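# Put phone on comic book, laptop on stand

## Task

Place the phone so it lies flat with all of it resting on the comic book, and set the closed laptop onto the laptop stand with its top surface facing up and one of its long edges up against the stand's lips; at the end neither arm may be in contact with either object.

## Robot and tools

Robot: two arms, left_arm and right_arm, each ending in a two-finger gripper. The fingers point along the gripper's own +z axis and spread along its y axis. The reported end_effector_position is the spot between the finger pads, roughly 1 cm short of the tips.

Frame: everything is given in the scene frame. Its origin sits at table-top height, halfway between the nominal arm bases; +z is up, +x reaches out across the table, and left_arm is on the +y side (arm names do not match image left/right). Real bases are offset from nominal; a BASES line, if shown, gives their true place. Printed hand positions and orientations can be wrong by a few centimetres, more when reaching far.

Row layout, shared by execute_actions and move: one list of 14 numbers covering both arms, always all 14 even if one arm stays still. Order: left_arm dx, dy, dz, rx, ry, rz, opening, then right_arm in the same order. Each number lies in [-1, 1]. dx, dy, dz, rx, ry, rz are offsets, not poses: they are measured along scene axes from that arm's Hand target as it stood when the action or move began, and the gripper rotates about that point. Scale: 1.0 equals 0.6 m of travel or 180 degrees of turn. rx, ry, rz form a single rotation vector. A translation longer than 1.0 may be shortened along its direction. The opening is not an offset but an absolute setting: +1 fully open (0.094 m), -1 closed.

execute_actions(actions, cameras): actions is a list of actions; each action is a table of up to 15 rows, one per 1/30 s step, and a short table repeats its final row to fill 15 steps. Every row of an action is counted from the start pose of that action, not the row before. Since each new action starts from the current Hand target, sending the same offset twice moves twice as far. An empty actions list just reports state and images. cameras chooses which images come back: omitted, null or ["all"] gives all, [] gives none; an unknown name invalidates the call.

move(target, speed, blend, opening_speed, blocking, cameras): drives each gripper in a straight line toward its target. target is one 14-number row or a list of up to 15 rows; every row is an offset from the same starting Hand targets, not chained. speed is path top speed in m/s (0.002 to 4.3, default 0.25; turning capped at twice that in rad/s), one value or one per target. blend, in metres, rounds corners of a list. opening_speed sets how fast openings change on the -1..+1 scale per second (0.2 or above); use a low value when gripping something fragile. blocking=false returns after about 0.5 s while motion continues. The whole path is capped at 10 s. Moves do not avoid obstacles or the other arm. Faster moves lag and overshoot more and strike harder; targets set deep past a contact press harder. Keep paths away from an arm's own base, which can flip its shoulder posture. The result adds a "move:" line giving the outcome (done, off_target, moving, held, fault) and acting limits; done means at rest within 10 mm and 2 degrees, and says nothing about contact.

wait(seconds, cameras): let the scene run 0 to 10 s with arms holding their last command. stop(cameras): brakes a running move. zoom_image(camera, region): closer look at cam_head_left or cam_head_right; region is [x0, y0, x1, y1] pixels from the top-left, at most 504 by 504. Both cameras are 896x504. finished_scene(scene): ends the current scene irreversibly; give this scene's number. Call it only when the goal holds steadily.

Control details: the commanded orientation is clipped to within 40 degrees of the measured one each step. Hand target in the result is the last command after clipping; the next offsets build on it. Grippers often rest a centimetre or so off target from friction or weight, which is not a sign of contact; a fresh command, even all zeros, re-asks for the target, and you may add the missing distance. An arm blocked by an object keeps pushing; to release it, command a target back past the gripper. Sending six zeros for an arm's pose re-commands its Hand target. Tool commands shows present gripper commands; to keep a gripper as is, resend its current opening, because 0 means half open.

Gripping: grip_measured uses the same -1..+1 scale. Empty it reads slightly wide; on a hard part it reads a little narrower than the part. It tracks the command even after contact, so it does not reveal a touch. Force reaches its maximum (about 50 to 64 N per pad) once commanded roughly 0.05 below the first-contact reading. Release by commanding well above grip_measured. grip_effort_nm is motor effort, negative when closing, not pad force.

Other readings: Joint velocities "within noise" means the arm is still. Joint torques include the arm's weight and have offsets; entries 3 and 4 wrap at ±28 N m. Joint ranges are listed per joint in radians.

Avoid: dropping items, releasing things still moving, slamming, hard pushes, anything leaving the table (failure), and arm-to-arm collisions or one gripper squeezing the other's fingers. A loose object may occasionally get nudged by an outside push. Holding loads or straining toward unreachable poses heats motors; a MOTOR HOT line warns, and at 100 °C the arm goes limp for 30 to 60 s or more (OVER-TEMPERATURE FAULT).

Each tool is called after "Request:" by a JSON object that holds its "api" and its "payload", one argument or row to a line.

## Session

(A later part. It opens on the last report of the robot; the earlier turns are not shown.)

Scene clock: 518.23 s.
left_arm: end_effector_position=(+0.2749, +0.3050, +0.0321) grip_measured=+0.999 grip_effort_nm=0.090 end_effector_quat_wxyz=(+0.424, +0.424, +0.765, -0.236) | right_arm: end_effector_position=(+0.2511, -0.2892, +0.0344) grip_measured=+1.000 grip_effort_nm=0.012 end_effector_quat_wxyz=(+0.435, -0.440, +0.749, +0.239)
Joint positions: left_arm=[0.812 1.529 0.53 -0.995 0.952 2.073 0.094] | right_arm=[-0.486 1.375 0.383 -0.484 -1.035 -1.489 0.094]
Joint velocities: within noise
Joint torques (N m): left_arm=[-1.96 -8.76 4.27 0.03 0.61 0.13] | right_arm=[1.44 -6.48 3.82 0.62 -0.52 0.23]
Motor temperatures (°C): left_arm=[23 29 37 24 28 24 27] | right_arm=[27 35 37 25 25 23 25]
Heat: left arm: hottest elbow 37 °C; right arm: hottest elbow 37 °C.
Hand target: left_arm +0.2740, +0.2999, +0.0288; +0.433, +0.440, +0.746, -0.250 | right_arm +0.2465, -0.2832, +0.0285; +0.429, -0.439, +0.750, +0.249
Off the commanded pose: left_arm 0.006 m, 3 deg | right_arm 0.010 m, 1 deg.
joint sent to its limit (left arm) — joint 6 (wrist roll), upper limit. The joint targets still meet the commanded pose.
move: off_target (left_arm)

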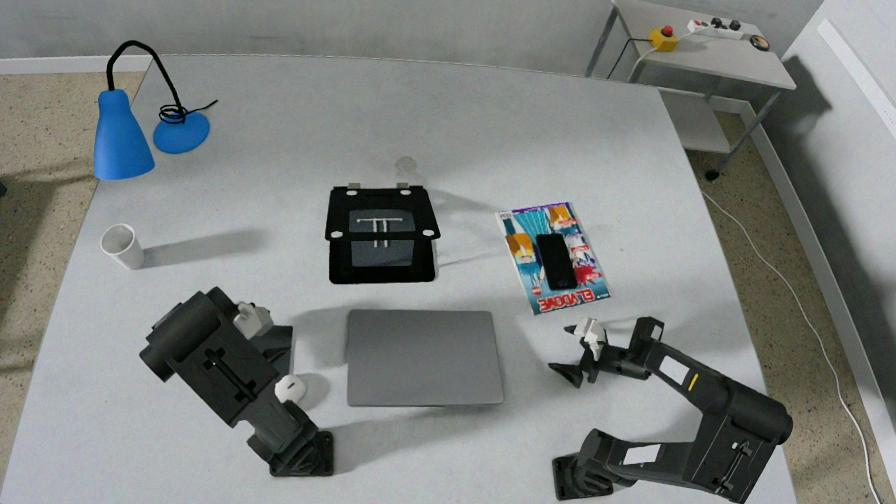

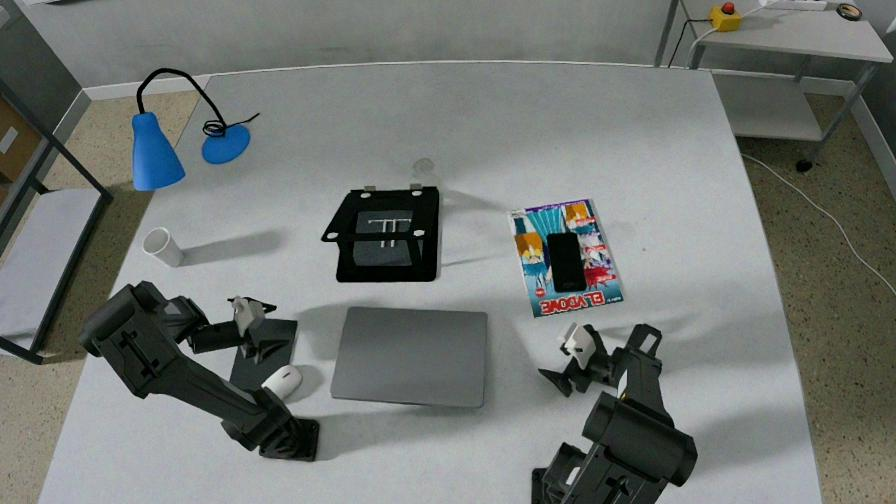

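Request:
{"api": "move", "payload": {
  "target": [
    [0,0,0,0,0,0,1,0,0,0.15,0,0,0,-1],
    [0,0,0,0,0,0,1,-0.38,0.46,0.15,0,0,0,-1],
    [0,0,0,0,0,0,1,-0.38,0.46,-0.02,0,0,0,-1]
  ],
  "speed": 0.25
}}

Request:
{"api": "zoom_image", "payload": {
  "camera": "cam_head_left",
  "region": [240, 260, 600, 480]
}}

Request:
{"api": "zoom_image", "payload": {
  "camera": "cam_head_right",
  "region": [240, 260, 600, 480]
}}

Scene clock: 527.23 s.
left_arm: end_effector_position=(+0.2750, +0.3050, +0.0321) grip_measured=+0.999 grip_effort_nm=0.090 end_effector_quat_wxyz=(+0.424, +0.424, +0.765, -0.236) | right_arm: end_effector_position=(+0.0178, -0.0556, +0.1036) grip_measured=-0.991 grip_effort_nm=-0.491 end_effector_quat_wxyz=(+0.383, -0.526, +0.682, +0.334)
Joint positions: left_arm=[0.812 1.529 0.53 -0.994 0.952 2.074 0.094] | right_arm=[1.407 0.2 0.07 -0.376 0.032 0.078 0]
Joint velocities: within noise
Joint torques (N m): left_arm=[-2.2 -8.88 4.25 -0.02 0.64 0.06] | right_arm=[-0.44 0.21 10.92 1.13 -0.04 0.08]
Motor temperatures (°C): left_arm=[23 28 36 24 28 24 27] | right_arm=[27 35 36 25 25 23 25]
Heat: left arm: hottest elbow 36 °C; right arm: hottest elbow 36 °C.
Hand target: left_arm +0.2740, +0.2999, +0.0288; +0.433, +0.440, +0.746, -0.250 | right_arm +0.0211, -0.0545, +0.1165; +0.393, -0.521, +0.678, +0.338 (not the last commanded pose)
Off the commanded pose: left_arm 0.006 m, 3 deg | right_arm 0.100 m, 17 deg.
joint sent to its limit (left arm) — joint 6 (wrist roll), upper limit.
move: held (right_arm; a check stopped the path), off_target (left_arm); path passed 2 of 3 targets; limits=held
pose unreachable (right arm): on one or more control steps of this call, first in action 0 (counted from 0), this arm could not follow its commanded pose, so it was not sent that pose on those steps. It may still have moved: this result reports where it is.
cause: moving toward the commanded pose would bring two parts of the arm too close to each other (its shoulder (the part past joint 1) and its forearm (the part past joint 3), with joints 2 (shoulder) and 3 (elbow) between them).

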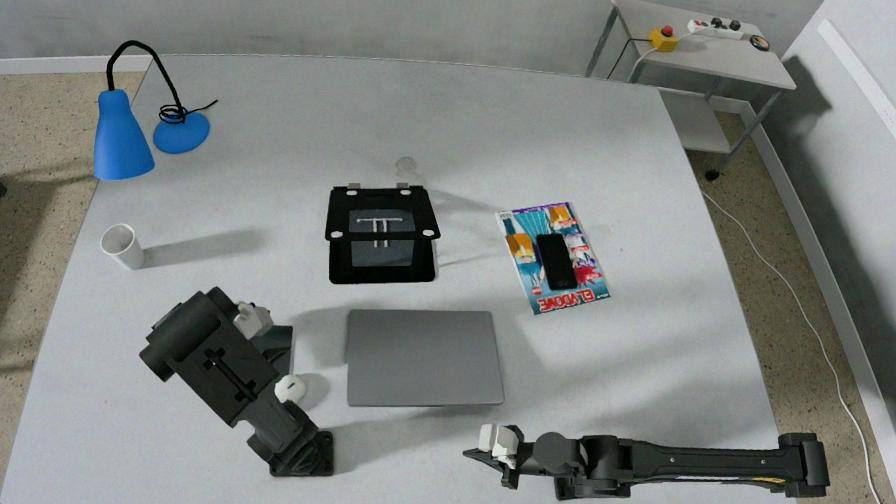

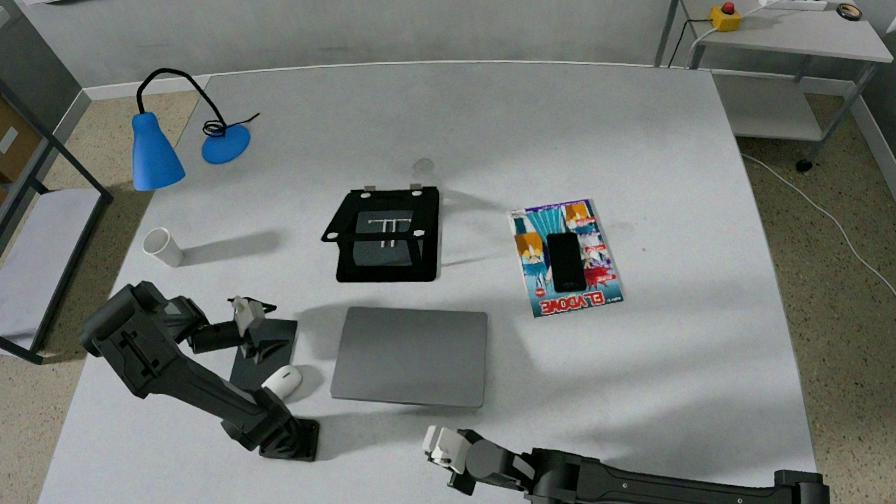

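Scaled by 1.400.

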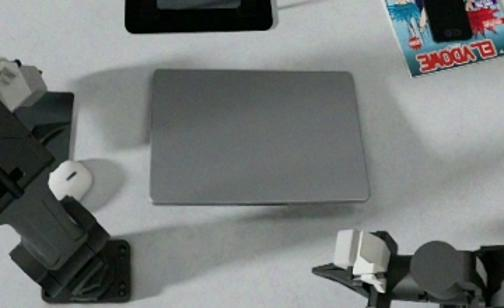

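Scaled by 1.400.

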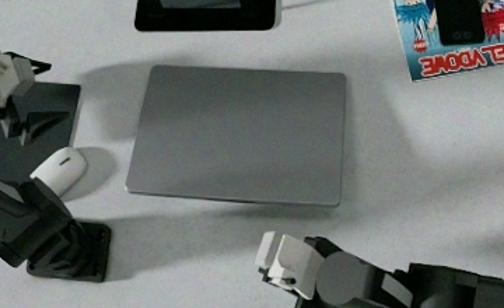

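Request:
{"api": "move", "payload": {
  "target": [
    [0,0,0,0,0,0,1,0.05,-0.1,0.12,-0.356,0.004,0.29,-1],
    [0,0,0,0,0,0,1,-0.01,0.07,0.0,-0.356,0.004,0.29,-1],
    [0,0,0,0,0,0,1,-0.01,0.07,-0.16,-0.356,0.004,0.29,-1]
  ],
  "speed": 0.2
}}

Request:
{"api": "zoom_image", "payload": {
  "camera": "cam_head_left",
  "region": [240, 260, 600, 480]
}}

Request:
{"api": "zoom_image", "payload": {
  "camera": "cam_head_right",
  "region": [240, 260, 600, 480]
}}

Scene clock: 536.60 s.
left_arm: end_effector_position=(+0.2750, +0.3049, +0.0322) grip_measured=+0.999 grip_effort_nm=0.090 end_effector_quat_wxyz=(+0.424, +0.424, +0.765, -0.236) | right_arm: end_effector_position=(+0.0184, -0.0107, +0.0273) grip_measured=-0.991 grip_effort_nm=-0.491 end_effector_quat_wxyz=(+0.110, +0.874, -0.468, -0.077)
Joint positions: left_arm=[0.811 1.529 0.53 -0.994 0.952 2.074 0.094] | right_arm=[1.298 1.478 0.771 -1.047 -0.198 -0.873 0]
Joint velocities: within noise
Joint torques (N m): left_arm=[-2.78 -8.76 4.18 -0.13 0.59 0.06] | right_arm=[1.14 -10.52 5.5 0.08 -0.09 0.22]
Motor temperatures (°C): left_arm=[23 28 35 24 28 24 27] | right_arm=[27 35 38 25 24 23 25]
Heat: left arm: hottest elbow 35 °C; right arm: hottest elbow 38 °C.
Hand target: left_arm +0.2741, +0.2998, +0.0288; +0.433, +0.440, +0.746, -0.250 | right_arm +0.0150, -0.0124, +0.0205; +0.117, +0.873, -0.467, -0.074
Off the commanded pose: left_arm 0.006 m, 3 deg | right_arm 0.008 m, 1 deg.
joint sent to its limit (left arm) — joint 6 (wrist roll), upper limit. The joint targets still meet the commanded pose.
move: off_target (left_arm)

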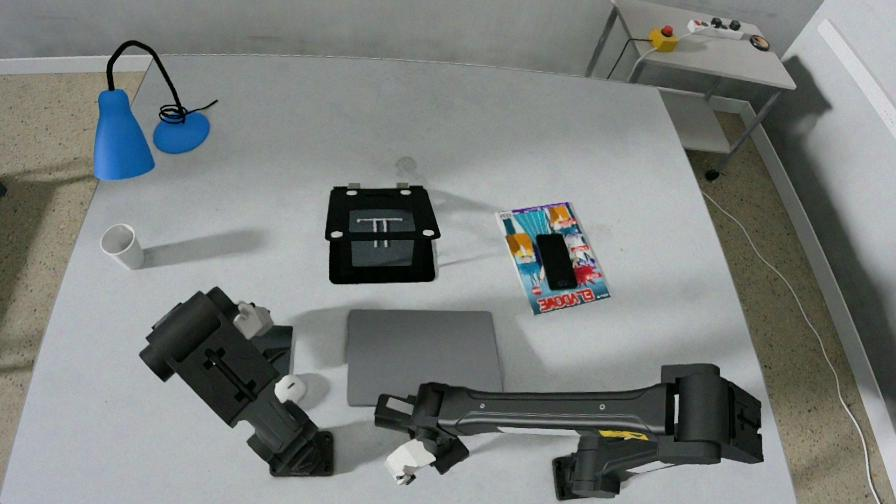

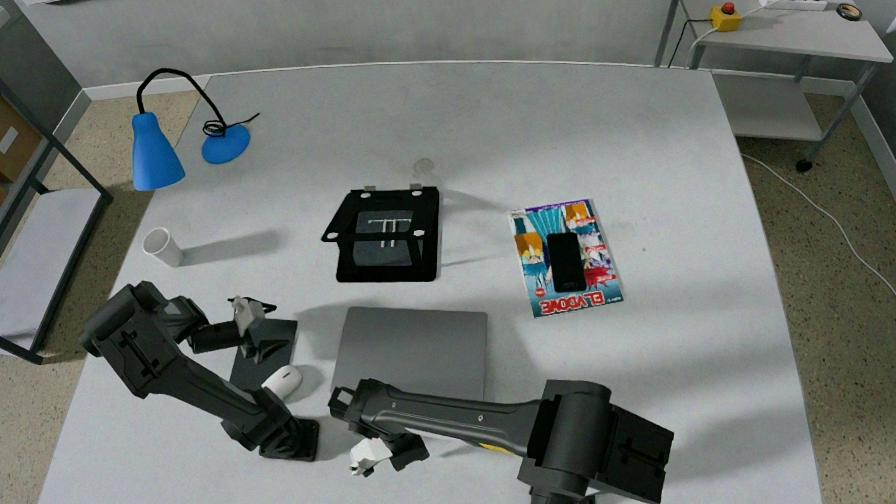

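Scaled by 1.400.

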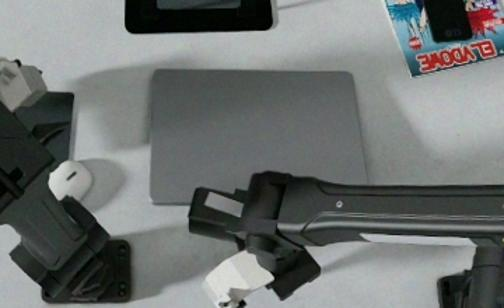

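Scaled by 1.400.

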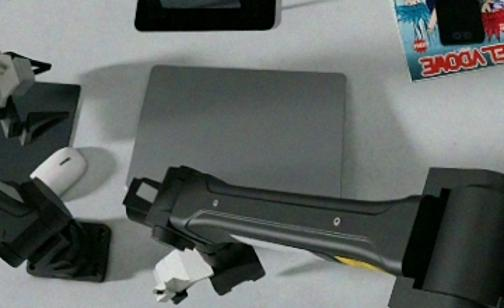

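Request:
{"api": "move", "payload": {
  "target": [0,0,0,0,0,0,1,0.19,0.04,-0.012,0,0,0,-1],
  "speed": 0.1
}}

Request:
{"api": "zoom_image", "payload": {
  "camera": "cam_head_left",
  "region": [240, 260, 600, 480]
}}

Scene clock: 542.13 s.
left_arm: end_effector_position=(+0.2750, +0.3049, +0.0322) grip_measured=+0.999 grip_effort_nm=0.090 end_effector_quat_wxyz=(+0.424, +0.424, +0.765, -0.236) | right_arm: end_effector_position=(+0.1087, -0.0071, +0.0110) grip_measured=-0.991 grip_effort_nm=-0.476 end_effector_quat_wxyz=(+0.133, +0.872, -0.465, -0.076)
Joint positions: left_arm=[0.811 1.529 0.53 -0.994 0.952 2.074 0.094] | right_arm=[1.064 1.636 0.895 -1.1 -0.148 -1.112 0]
Joint velocities: within noise
Joint torques (N m): left_arm=[-2.49 -7.71 4.37 -0.08 0.56 0.09] | right_arm=[-0.97 -11.58 9.61 -0.28 0.21 0.01]
Motor temperatures (°C): left_arm=[23 28 34 24 28 24 27] | right_arm=[27 35 37 25 24 23 25]
Heat: left arm: hottest elbow 34 °C; right arm: hottest elbow 37 °C.
Hand target: left_arm +0.2741, +0.2998, +0.0288; +0.433, +0.440, +0.746, -0.250 | right_arm +0.1291, +0.0115, +0.0133; +0.117, +0.873, -0.467, -0.074
Off the commanded pose: left_arm 0.006 m, 3 deg | right_arm 0.028 m, 2 deg.
joint sent to its limit (left arm) — joint 6 (wrist roll), upper limit. The joint targets still meet the commanded pose.
move: off_target (left_arm, right_arm)

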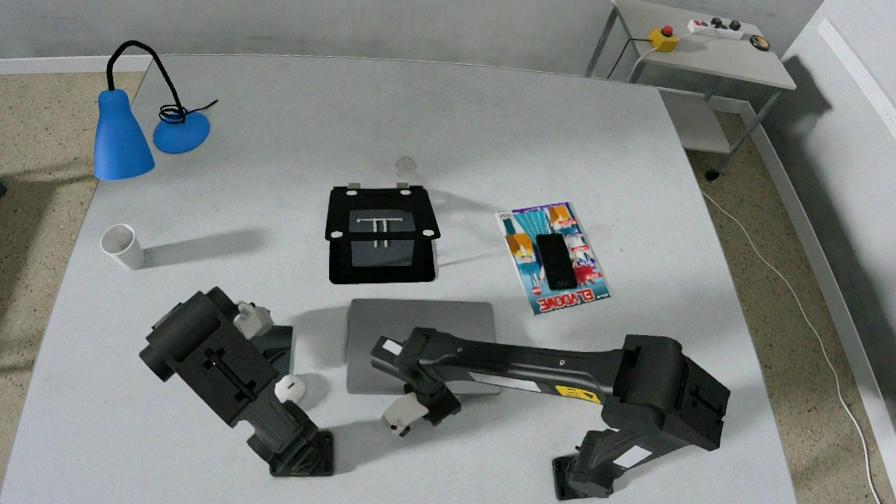

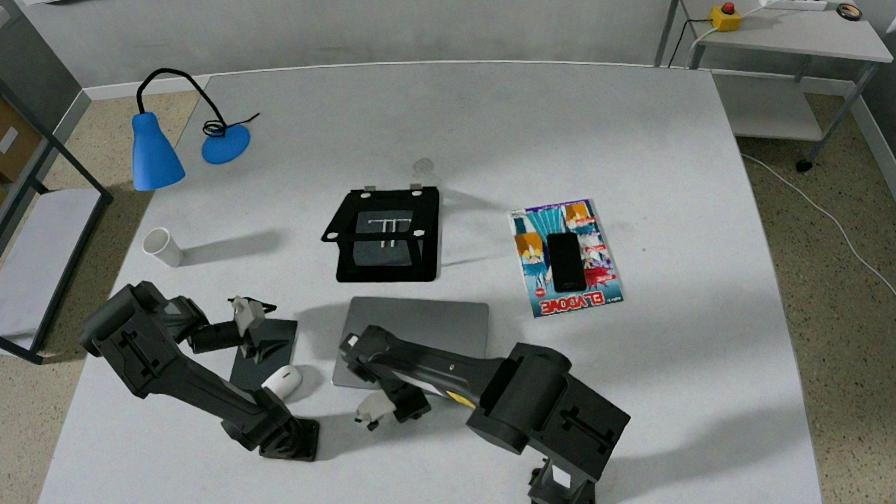

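Scaled by 1.400.

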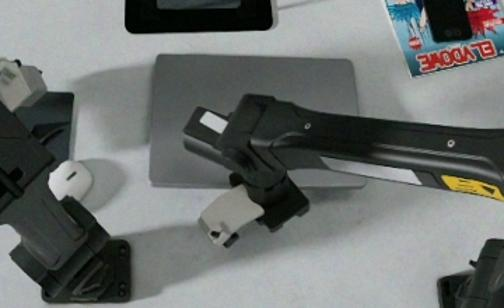

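Request:
{"api": "move", "payload": {
  "target": [
    [0,0,0,0,0,0,1,-0.06,-0.05,0.15,0,0,0,-1],
    [0,0,0,0,0,0,1,0.1,-0.53,0.3,0.346,-0.073,-0.363,1],
    [0,-0.05,-0.025,0,0,0,1,0.1,-0.5,0.0,0.346,-0.073,-0.363,1]
  ],
  "speed": 0.25
}}

Request:
{"api": "zoom_image", "payload": {
  "camera": "cam_head_left",
  "region": [240, 260, 600, 480]
}}

Request:
{"api": "zoom_image", "payload": {
  "camera": "cam_head_right",
  "region": [240, 260, 600, 480]
}}

Scene clock: 557.20 s.
left_arm: end_effector_position=(+0.2762, +0.2768, +0.0171) grip_measured=+0.999 grip_effort_nm=0.090 end_effector_quat_wxyz=(+0.435, +0.441, +0.747, -0.241) | right_arm: end_effector_position=(+0.1931, -0.2948, +0.0172) grip_measured=+0.999 grip_effort_nm=0.071 end_effector_quat_wxyz=(+0.435, -0.439, +0.750, +0.239)
Joint positions: left_arm=[0.734 1.553 0.469 -0.858 0.998 2.032 0.094] | right_arm=[-0.659 1.39 0.303 -0.675 -1.026 -1.821 0.094]
Joint velocities: within noise
Joint torques (N m): left_arm=[-2.84 -7.71 3.25 0.09 0.64 -0.16] | right_arm=[1.49 -5.19 2.88 0.1 -0.6 0.22]
Motor temperatures (°C): left_arm=[23 27 33 24 28 24 27] | right_arm=[27 34 38 25 24 23 25]
Heat: left arm: hottest elbow 33 °C; right arm: hottest elbow 38 °C.
Hand target: left_arm +0.2741, +0.2699, +0.0139; +0.433, +0.440, +0.746, -0.250 | right_arm +0.1891, -0.2885, +0.0133; +0.430, -0.437, +0.750, +0.249
Off the commanded pose: left_arm 0.008 m, 1 deg | right_arm 0.008 m, 1 deg.
move: done; target 2's new opening was sent with right_arm's hand 0.016 m and 1 deg from that target

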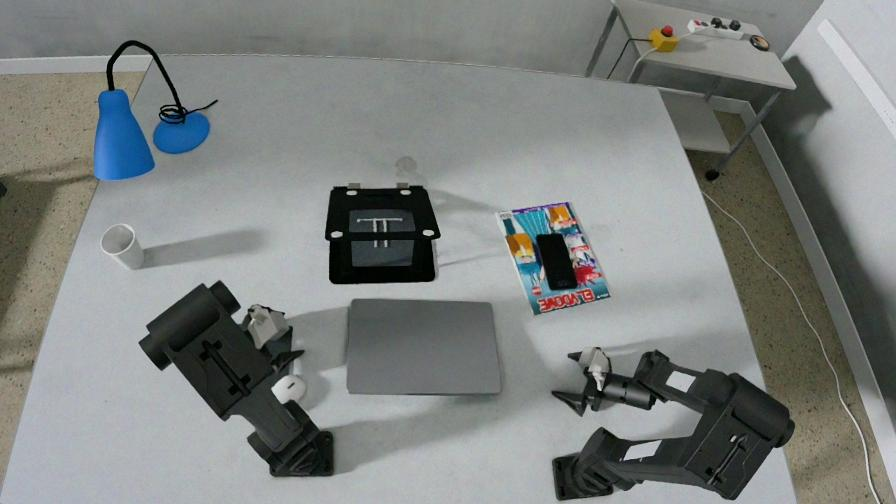

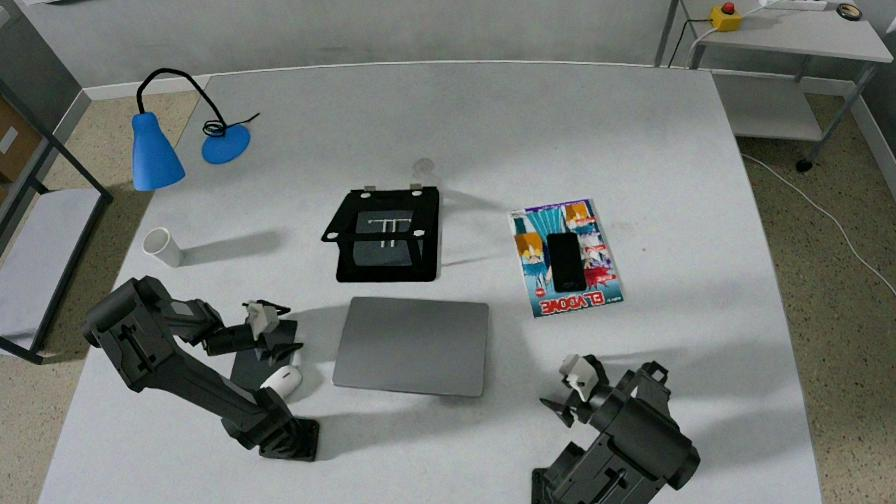

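Scaled by 1.400.

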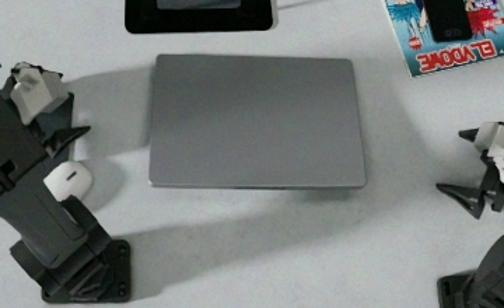

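Scaled by 1.400.

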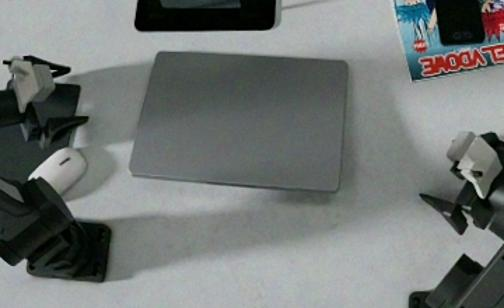

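Request:
{"api": "move", "payload": {
  "target": [-0.05,-0.165,-0.007,0,0,0,1,0.09,0.225,-0.007,0,0,0,1],
  "speed": 0.12
}}

Request:
{"api": "zoom_image", "payload": {
  "camera": "cam_head_left",
  "region": [240, 260, 600, 480]
}}

Request:
{"api": "zoom_image", "payload": {
  "camera": "cam_head_right",
  "region": [240, 260, 600, 480]
}}

Scene clock: 563.87 s.
left_arm: end_effector_position=(+0.2524, +0.1829, +0.0107) grip_measured=+0.999 grip_effort_nm=0.095 end_effector_quat_wxyz=(+0.437, +0.437, +0.750, -0.235) | right_arm: end_effector_position=(+0.2481, -0.1646, +0.0142) grip_measured=+0.999 grip_effort_nm=0.071 end_effector_quat_wxyz=(+0.439, -0.428, +0.753, +0.239)
Joint positions: left_arm=[0.406 1.269 0.161 -0.27 1.027 1.38 0.094] | right_arm=[0.089 1.413 0.151 0.501 -0.76 -0.6 0.094]
Joint velocities: within noise
Joint torques (N m): left_arm=[-4.31 -5.36 3.3 0.84 0.87 -0.17] | right_arm=[3.31 -4.54 3.62 1.63 -0.12 0.23]
Motor temperatures (°C): left_arm=[23 27 33 24 28 24 27] | right_arm=[27 34 37 25 25 23 25]
Heat: left arm: hottest elbow 33 °C; right arm: hottest elbow 37 °C.
Hand target: left_arm +0.2441, +0.1708, +0.0097; +0.433, +0.440, +0.746, -0.250 | right_arm +0.2430, -0.1535, +0.0090; +0.430, -0.437, +0.750, +0.249
Off the commanded pose: left_arm 0.015 m, 2 deg | right_arm 0.013 m, 2 deg.
move: off_target (left_arm, right_arm)

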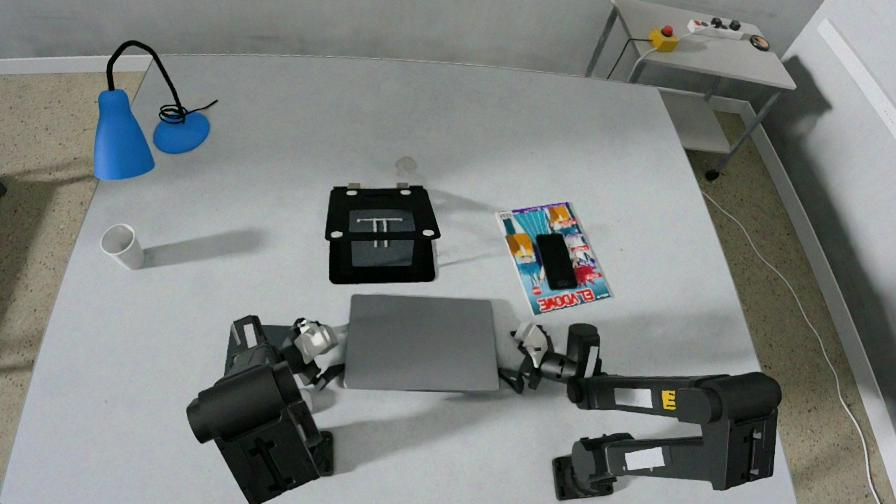

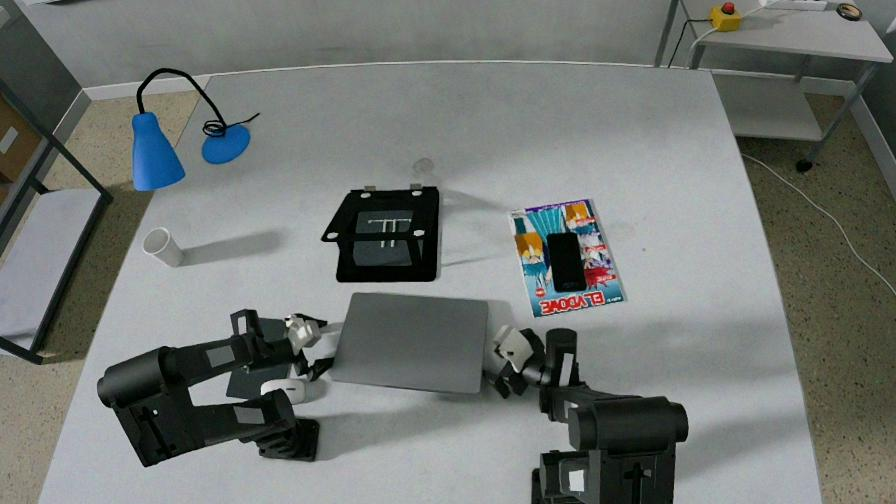

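Scaled by 1.400.

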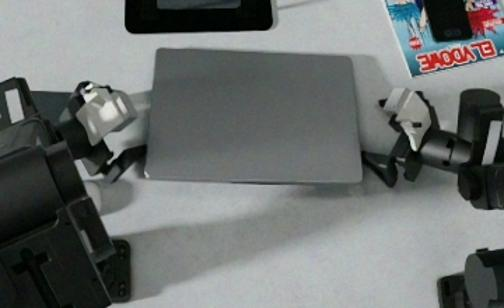

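Scaled by 1.400.

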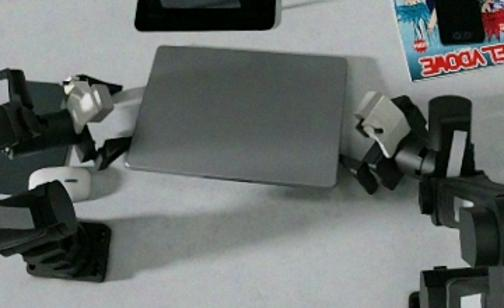

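Request:
{"api": "move", "payload": {
  "target": [
    [-0.0,0.06,0.01,0,0,0,1,0.0,-0.06,0.01,0,0,0,1],
    [0.03,0.07,0.0,0,0,-0.15,1,0.04,-0.07,0.0,0,0,0.15,1]
  ],
  "speed": 0.12
}}

Request:
{"api": "zoom_image", "payload": {
  "camera": "cam_head_left",
  "region": [240, 260, 600, 480]
}}

Request:
{"api": "zoom_image", "payload": {
  "camera": "cam_head_right",
  "region": [240, 260, 600, 480]
}}

Scene clock: 571.83 s.
left_arm: end_effector_position=(+0.2526, +0.2088, +0.0106) grip_measured=+0.999 grip_effort_nm=0.095 end_effector_quat_wxyz=(+0.339, +0.569, +0.682, -0.310) | right_arm: end_effector_position=(+0.2575, -0.1910, +0.0131) grip_measured=+0.999 grip_effort_nm=0.056 end_effector_quat_wxyz=(-0.365, +0.603, -0.621, -0.343)
Joint positions: left_arm=[0.45 1.535 0.467 -0.947 0.876 2.081 0.094] | right_arm=[-0.112 1.607 0.543 -0.611 -1.045 -1.708 0.094]
Joint velocities: within noise
Joint torques (N m): left_arm=[-2.67 -7 7.06 -0.68 0.02 0.01] | right_arm=[-0.26 -8.29 5.81 -0.4 -0.25 0.12]
Motor temperatures (°C): left_arm=[23 27 32 24 28 24 27] | right_arm=[27 34 36 25 24 23 25]
Heat: left arm: hottest elbow 32 °C; right arm: hottest elbow 36 °C.
Hand target: left_arm +0.2620, +0.2128, +0.0097; +0.362, +0.602, +0.623, -0.344 | right_arm +0.2671, -0.1955, +0.0091; -0.360, +0.600, -0.627, -0.343
Off the commanded pose: left_arm 0.010 m, 9 deg | right_arm 0.011 m, 1 deg.
joint sent to its limit (left arm) — joint 6 (wrist roll), upper limit. The joint targets are off in orientation, not in position.
move: off_target (left_arm, right_arm)

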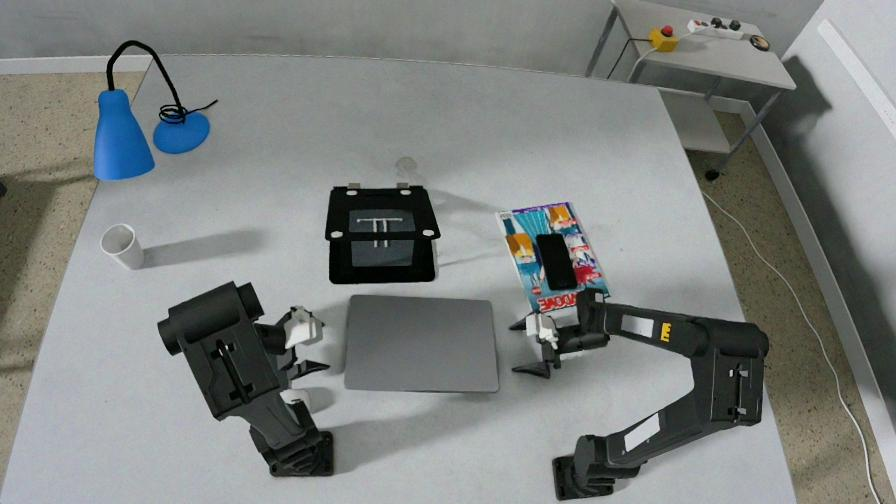

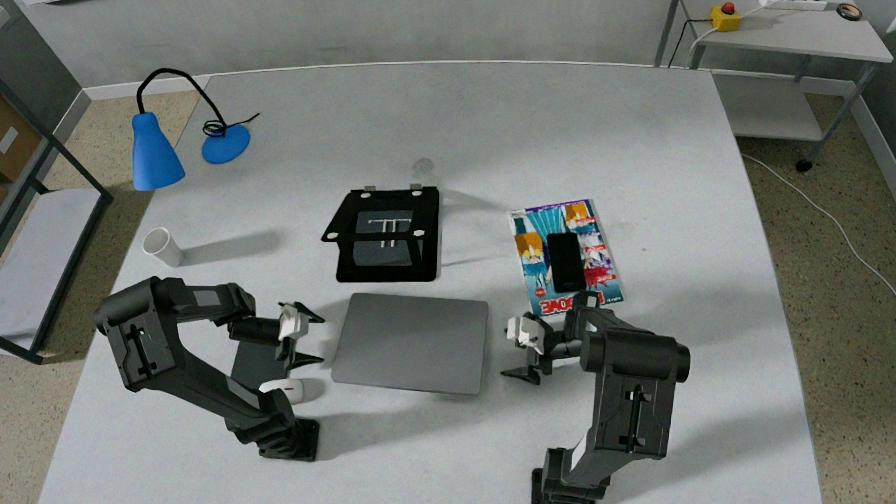

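Scaled by 1.400.

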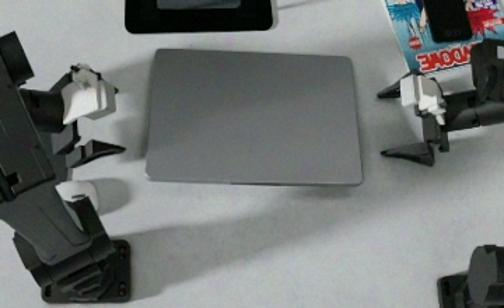

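Scaled by 1.400.

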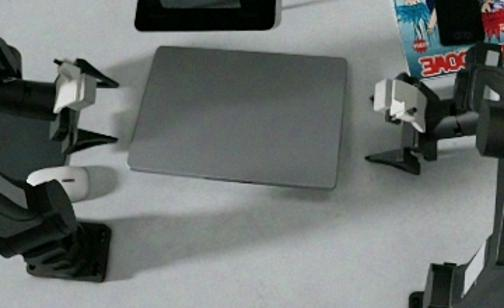

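Request:
{"api": "move", "payload": {
  "target": [0.0,-0.13,-0.008,0,0,0,1,0.0,0.12,-0.008,0,0,0,1],
  "speed": 0.08
}}

Request:
{"api": "zoom_image", "payload": {
  "camera": "cam_head_left",
  "region": [240, 260, 600, 480]
}}

Request:
{"api": "zoom_image", "payload": {
  "camera": "cam_head_right",
  "region": [240, 260, 600, 480]
}}

Scene clock: 576.40 s.
left_arm: end_effector_position=(+0.2730, +0.1575, +0.0096) grip_measured=+0.999 grip_effort_nm=0.090 end_effector_quat_wxyz=(+0.369, +0.593, +0.639, -0.324) | right_arm: end_effector_position=(+0.2817, -0.1477, +0.0134) grip_measured=+0.999 grip_effort_nm=0.037 end_effector_quat_wxyz=(+0.379, -0.583, +0.639, +0.328)
Joint positions: left_arm=[0.235 1.548 0.448 -0.73 1.005 1.903 0.094] | right_arm=[0.043 1.585 0.497 -0.202 -1.026 -1.272 0.094]
Joint velocities: within noise
Joint torques (N m): left_arm=[-7.12 -7.47 2.36 1.29 1.36 -0.2] | right_arm=[5.71 -9.29 3.38 1.32 -0.18 0.38]
Motor temperatures (°C): left_arm=[23 27 32 24 28 24 27] | right_arm=[27 34 36 25 24 23 25]
Heat: left arm: hottest elbow 32 °C; right arm: hottest elbow 36 °C.
Hand target: left_arm +0.2620, +0.1348, +0.0048; +0.362, +0.602, +0.623, -0.344 | right_arm +0.2671, -0.1235, +0.0043; +0.360, -0.599, +0.627, +0.343
Off the commanded pose: left_arm 0.026 m, 3 deg | right_arm 0.030 m, 4 deg.
move: off_target (left_arm, right_arm)

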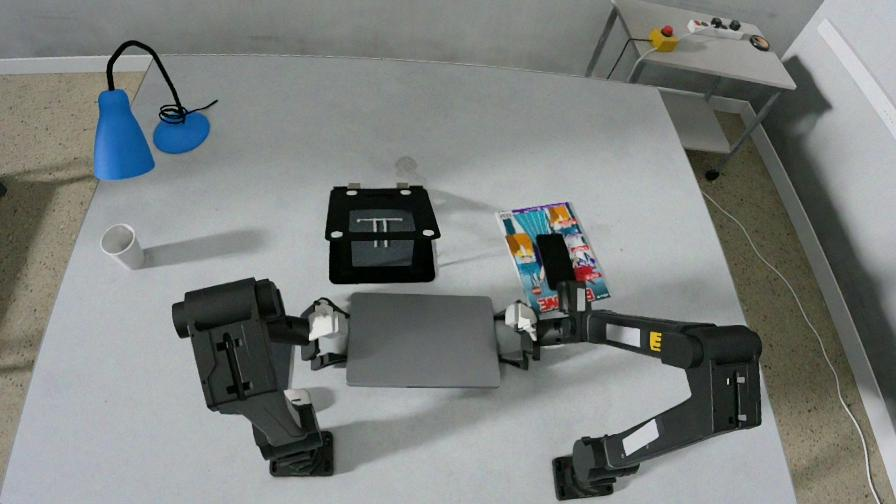

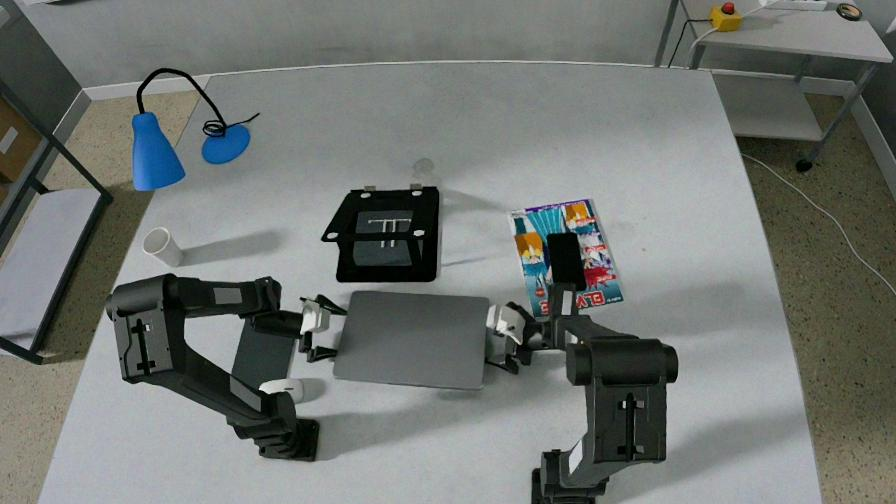

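Scaled by 1.400.

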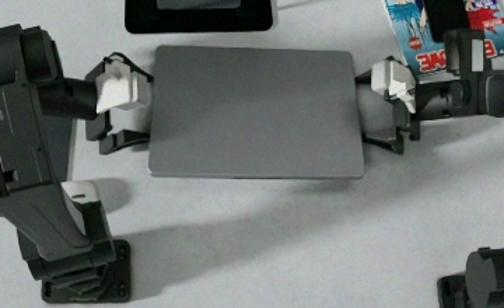

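Scaled by 1.400.

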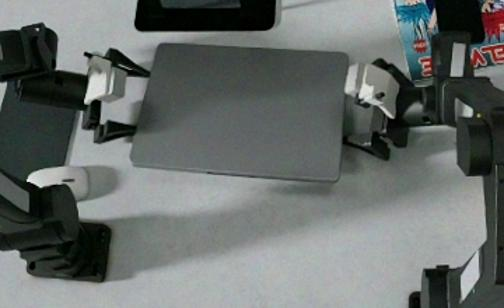

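Request:
{"api": "move", "payload": {
  "target": [
    [-0.01,-0.05,0.0,0,0,0,1,-0.01,0.05,0,0,0,0,1],
    [-0.01,-0.05,0.08,0,0,0,1,-0.01,0.05,0.08,0,0,0,1]
  ],
  "speed": 0.06
}}

Request:
{"api": "zoom_image", "payload": {
  "camera": "cam_head_left",
  "region": [240, 260, 600, 480]
}}

Request:
{"api": "zoom_image", "payload": {
  "camera": "cam_head_right",
  "region": [240, 260, 600, 480]
}}

Scene clock: 581.07 s.
left_arm: end_effector_position=(+0.2575, +0.1278, +0.0290) grip_measured=+0.999 grip_effort_nm=0.085 end_effector_quat_wxyz=(+0.342, +0.594, +0.654, -0.321) | right_arm: end_effector_position=(+0.2629, -0.1181, +0.0368) grip_measured=+0.999 grip_effort_nm=0.032 end_effector_quat_wxyz=(+0.353, -0.571, +0.660, +0.338)
Joint positions: left_arm=[0.098 1.356 0.382 -0.664 0.975 1.637 0.094] | right_arm=[0.158 1.451 0.46 -0.186 -0.969 -1.054 0.094]
Joint velocities: within noise
Joint torques (N m): left_arm=[-6.53 -11.58 6.93 -0.66 3.33 -0.15] | right_arm=[5.3 -11.93 6.53 0.61 -0.87 0.13]
Motor temperatures (°C): left_arm=[23 27 32 24 30 24 27] | right_arm=[27 34 35 25 25 23 25]
Heat: left arm: hottest elbow 32 °C; right arm: hottest elbow 35 °C.
Hand target: left_arm +0.2559, +0.1048, +0.0528; +0.362, +0.602, +0.623, -0.344 | right_arm +0.2611, -0.0935, +0.0523; +0.360, -0.600, +0.627, +0.343
Off the commanded pose: left_arm 0.033 m, 5 deg | right_arm 0.029 m, 5 deg.
move: off_target (left_arm, right_arm)

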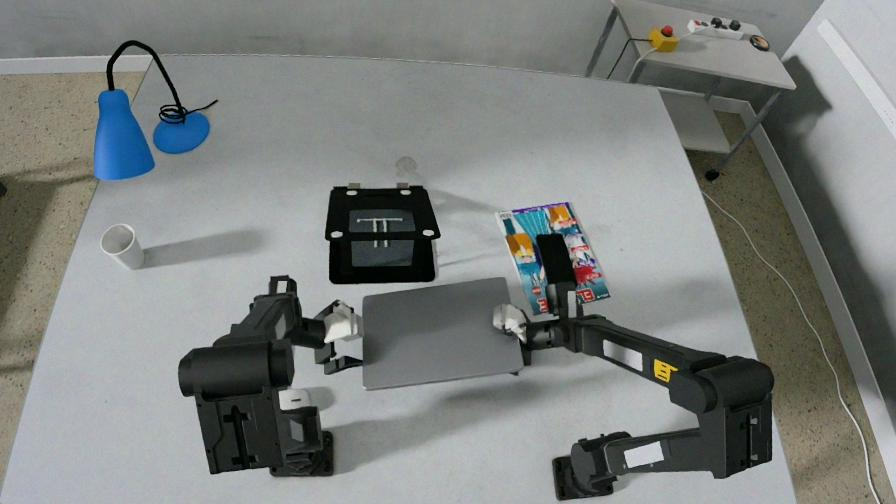

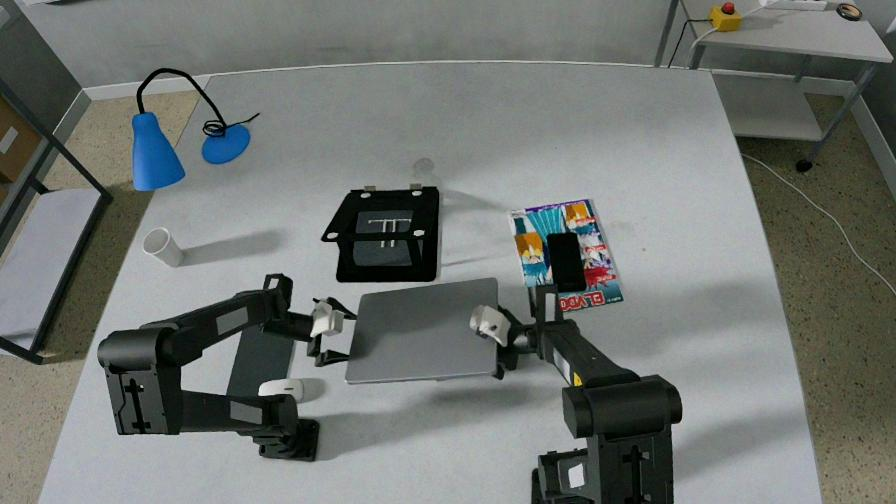

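Scaled by 1.400.

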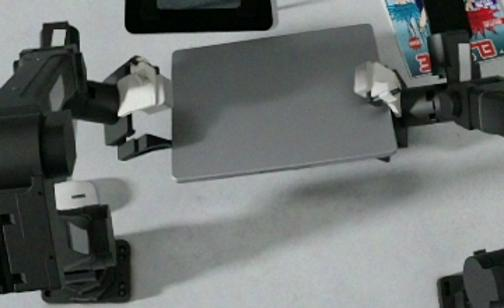

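Scaled by 1.400.

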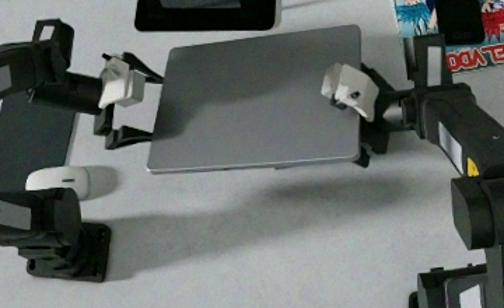

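Request:
{"api": "move", "payload": {
  "target": [
    [0.0,0.06,0.0,0,0,0,1,0,0,0,0,0,0,1],
    [0.0,0.06,-0.085,0,0,0,1,0,0,0,0,0,0,1],
    [0.0,-0.07,-0.085,0,0,0,1,0,0.02,-0.01,0,0,0,1]
  ],
  "speed": 0.06
}}

Request:
{"api": "zoom_image", "payload": {
  "camera": "cam_head_left",
  "region": [240, 260, 600, 480]
}}

Request:
{"api": "zoom_image", "payload": {
  "camera": "cam_head_right",
  "region": [240, 260, 600, 480]
}}

Scene clock: 589.33 s.
left_arm: end_effector_position=(+0.2737, +0.1103, +0.0107) grip_measured=+0.999 grip_effort_nm=0.085 end_effector_quat_wxyz=(+0.383, +0.570, +0.658, -0.310) | right_arm: end_effector_position=(+0.2762, -0.1195, +0.0510) grip_measured=+0.999 grip_effort_nm=0.032 end_effector_quat_wxyz=(+0.381, -0.563, +0.656, +0.327)
Joint positions: left_arm=[0.032 1.429 0.313 -0.263 1.019 1.381 0.094] | right_arm=[0.145 1.421 0.46 -0.128 -0.976 -1.008 0.094]
Joint velocities: within noise
Joint torques (N m): left_arm=[-12.92 -4.66 3.86 2.76 1.03 -0.47] | right_arm=[8.47 -7.65 6.17 0.98 -0.08 0.13]
Motor temperatures (°C): left_arm=[23 27 32 24 33 24 27] | right_arm=[27 34 35 25 25 23 25]
Heat: left arm: hottest wrist yaw 33 °C; right arm: hottest elbow 35 °C.
Hand target: left_arm +0.2559, +0.0628, +0.0018; +0.362, +0.602, +0.622, -0.344 | right_arm +0.2611, -0.0815, +0.0463; +0.360, -0.600, +0.627, +0.343
Off the commanded pose: left_arm 0.052 m, 7 deg | right_arm 0.041 m, 6 deg.
move: off_target (left_arm, right_arm)

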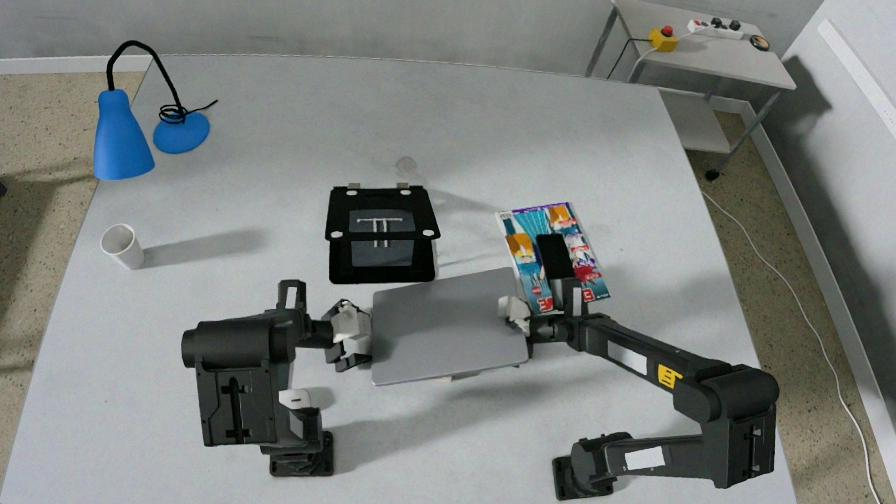

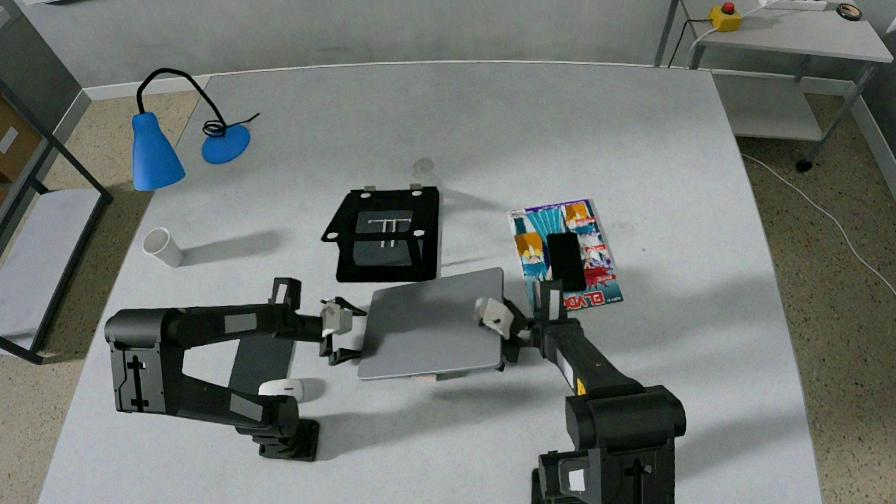

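Scaled by 1.400.

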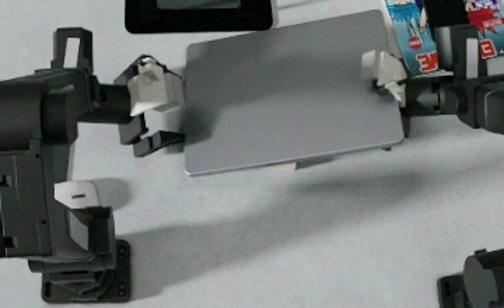

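Scaled by 1.400.

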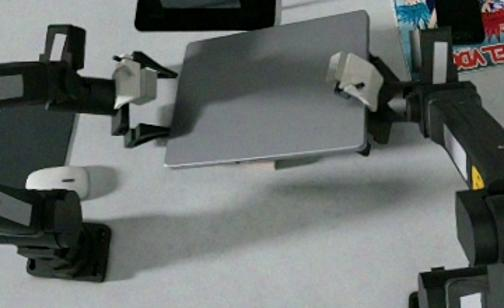

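Request:
{"api": "zoom_image", "payload": {
  "camera": "cam_head_left",
  "region": [330, 260, 560, 400]
}}

Request:
{"api": "zoom_image", "payload": {
  "camera": "cam_head_right",
  "region": [320, 260, 550, 400]
}}

Scaled by 2.191.

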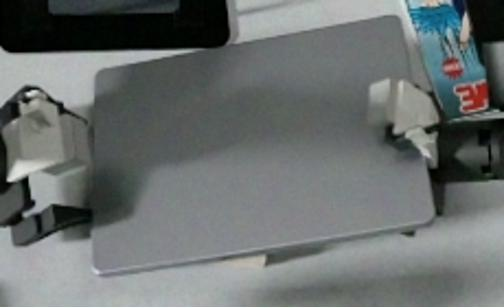

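Scaled by 2.191.

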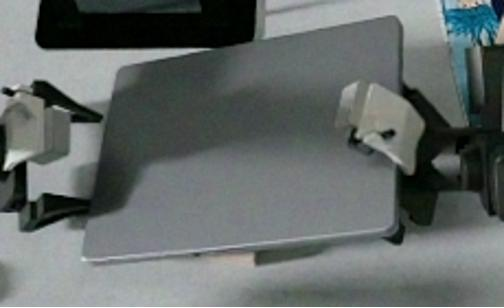

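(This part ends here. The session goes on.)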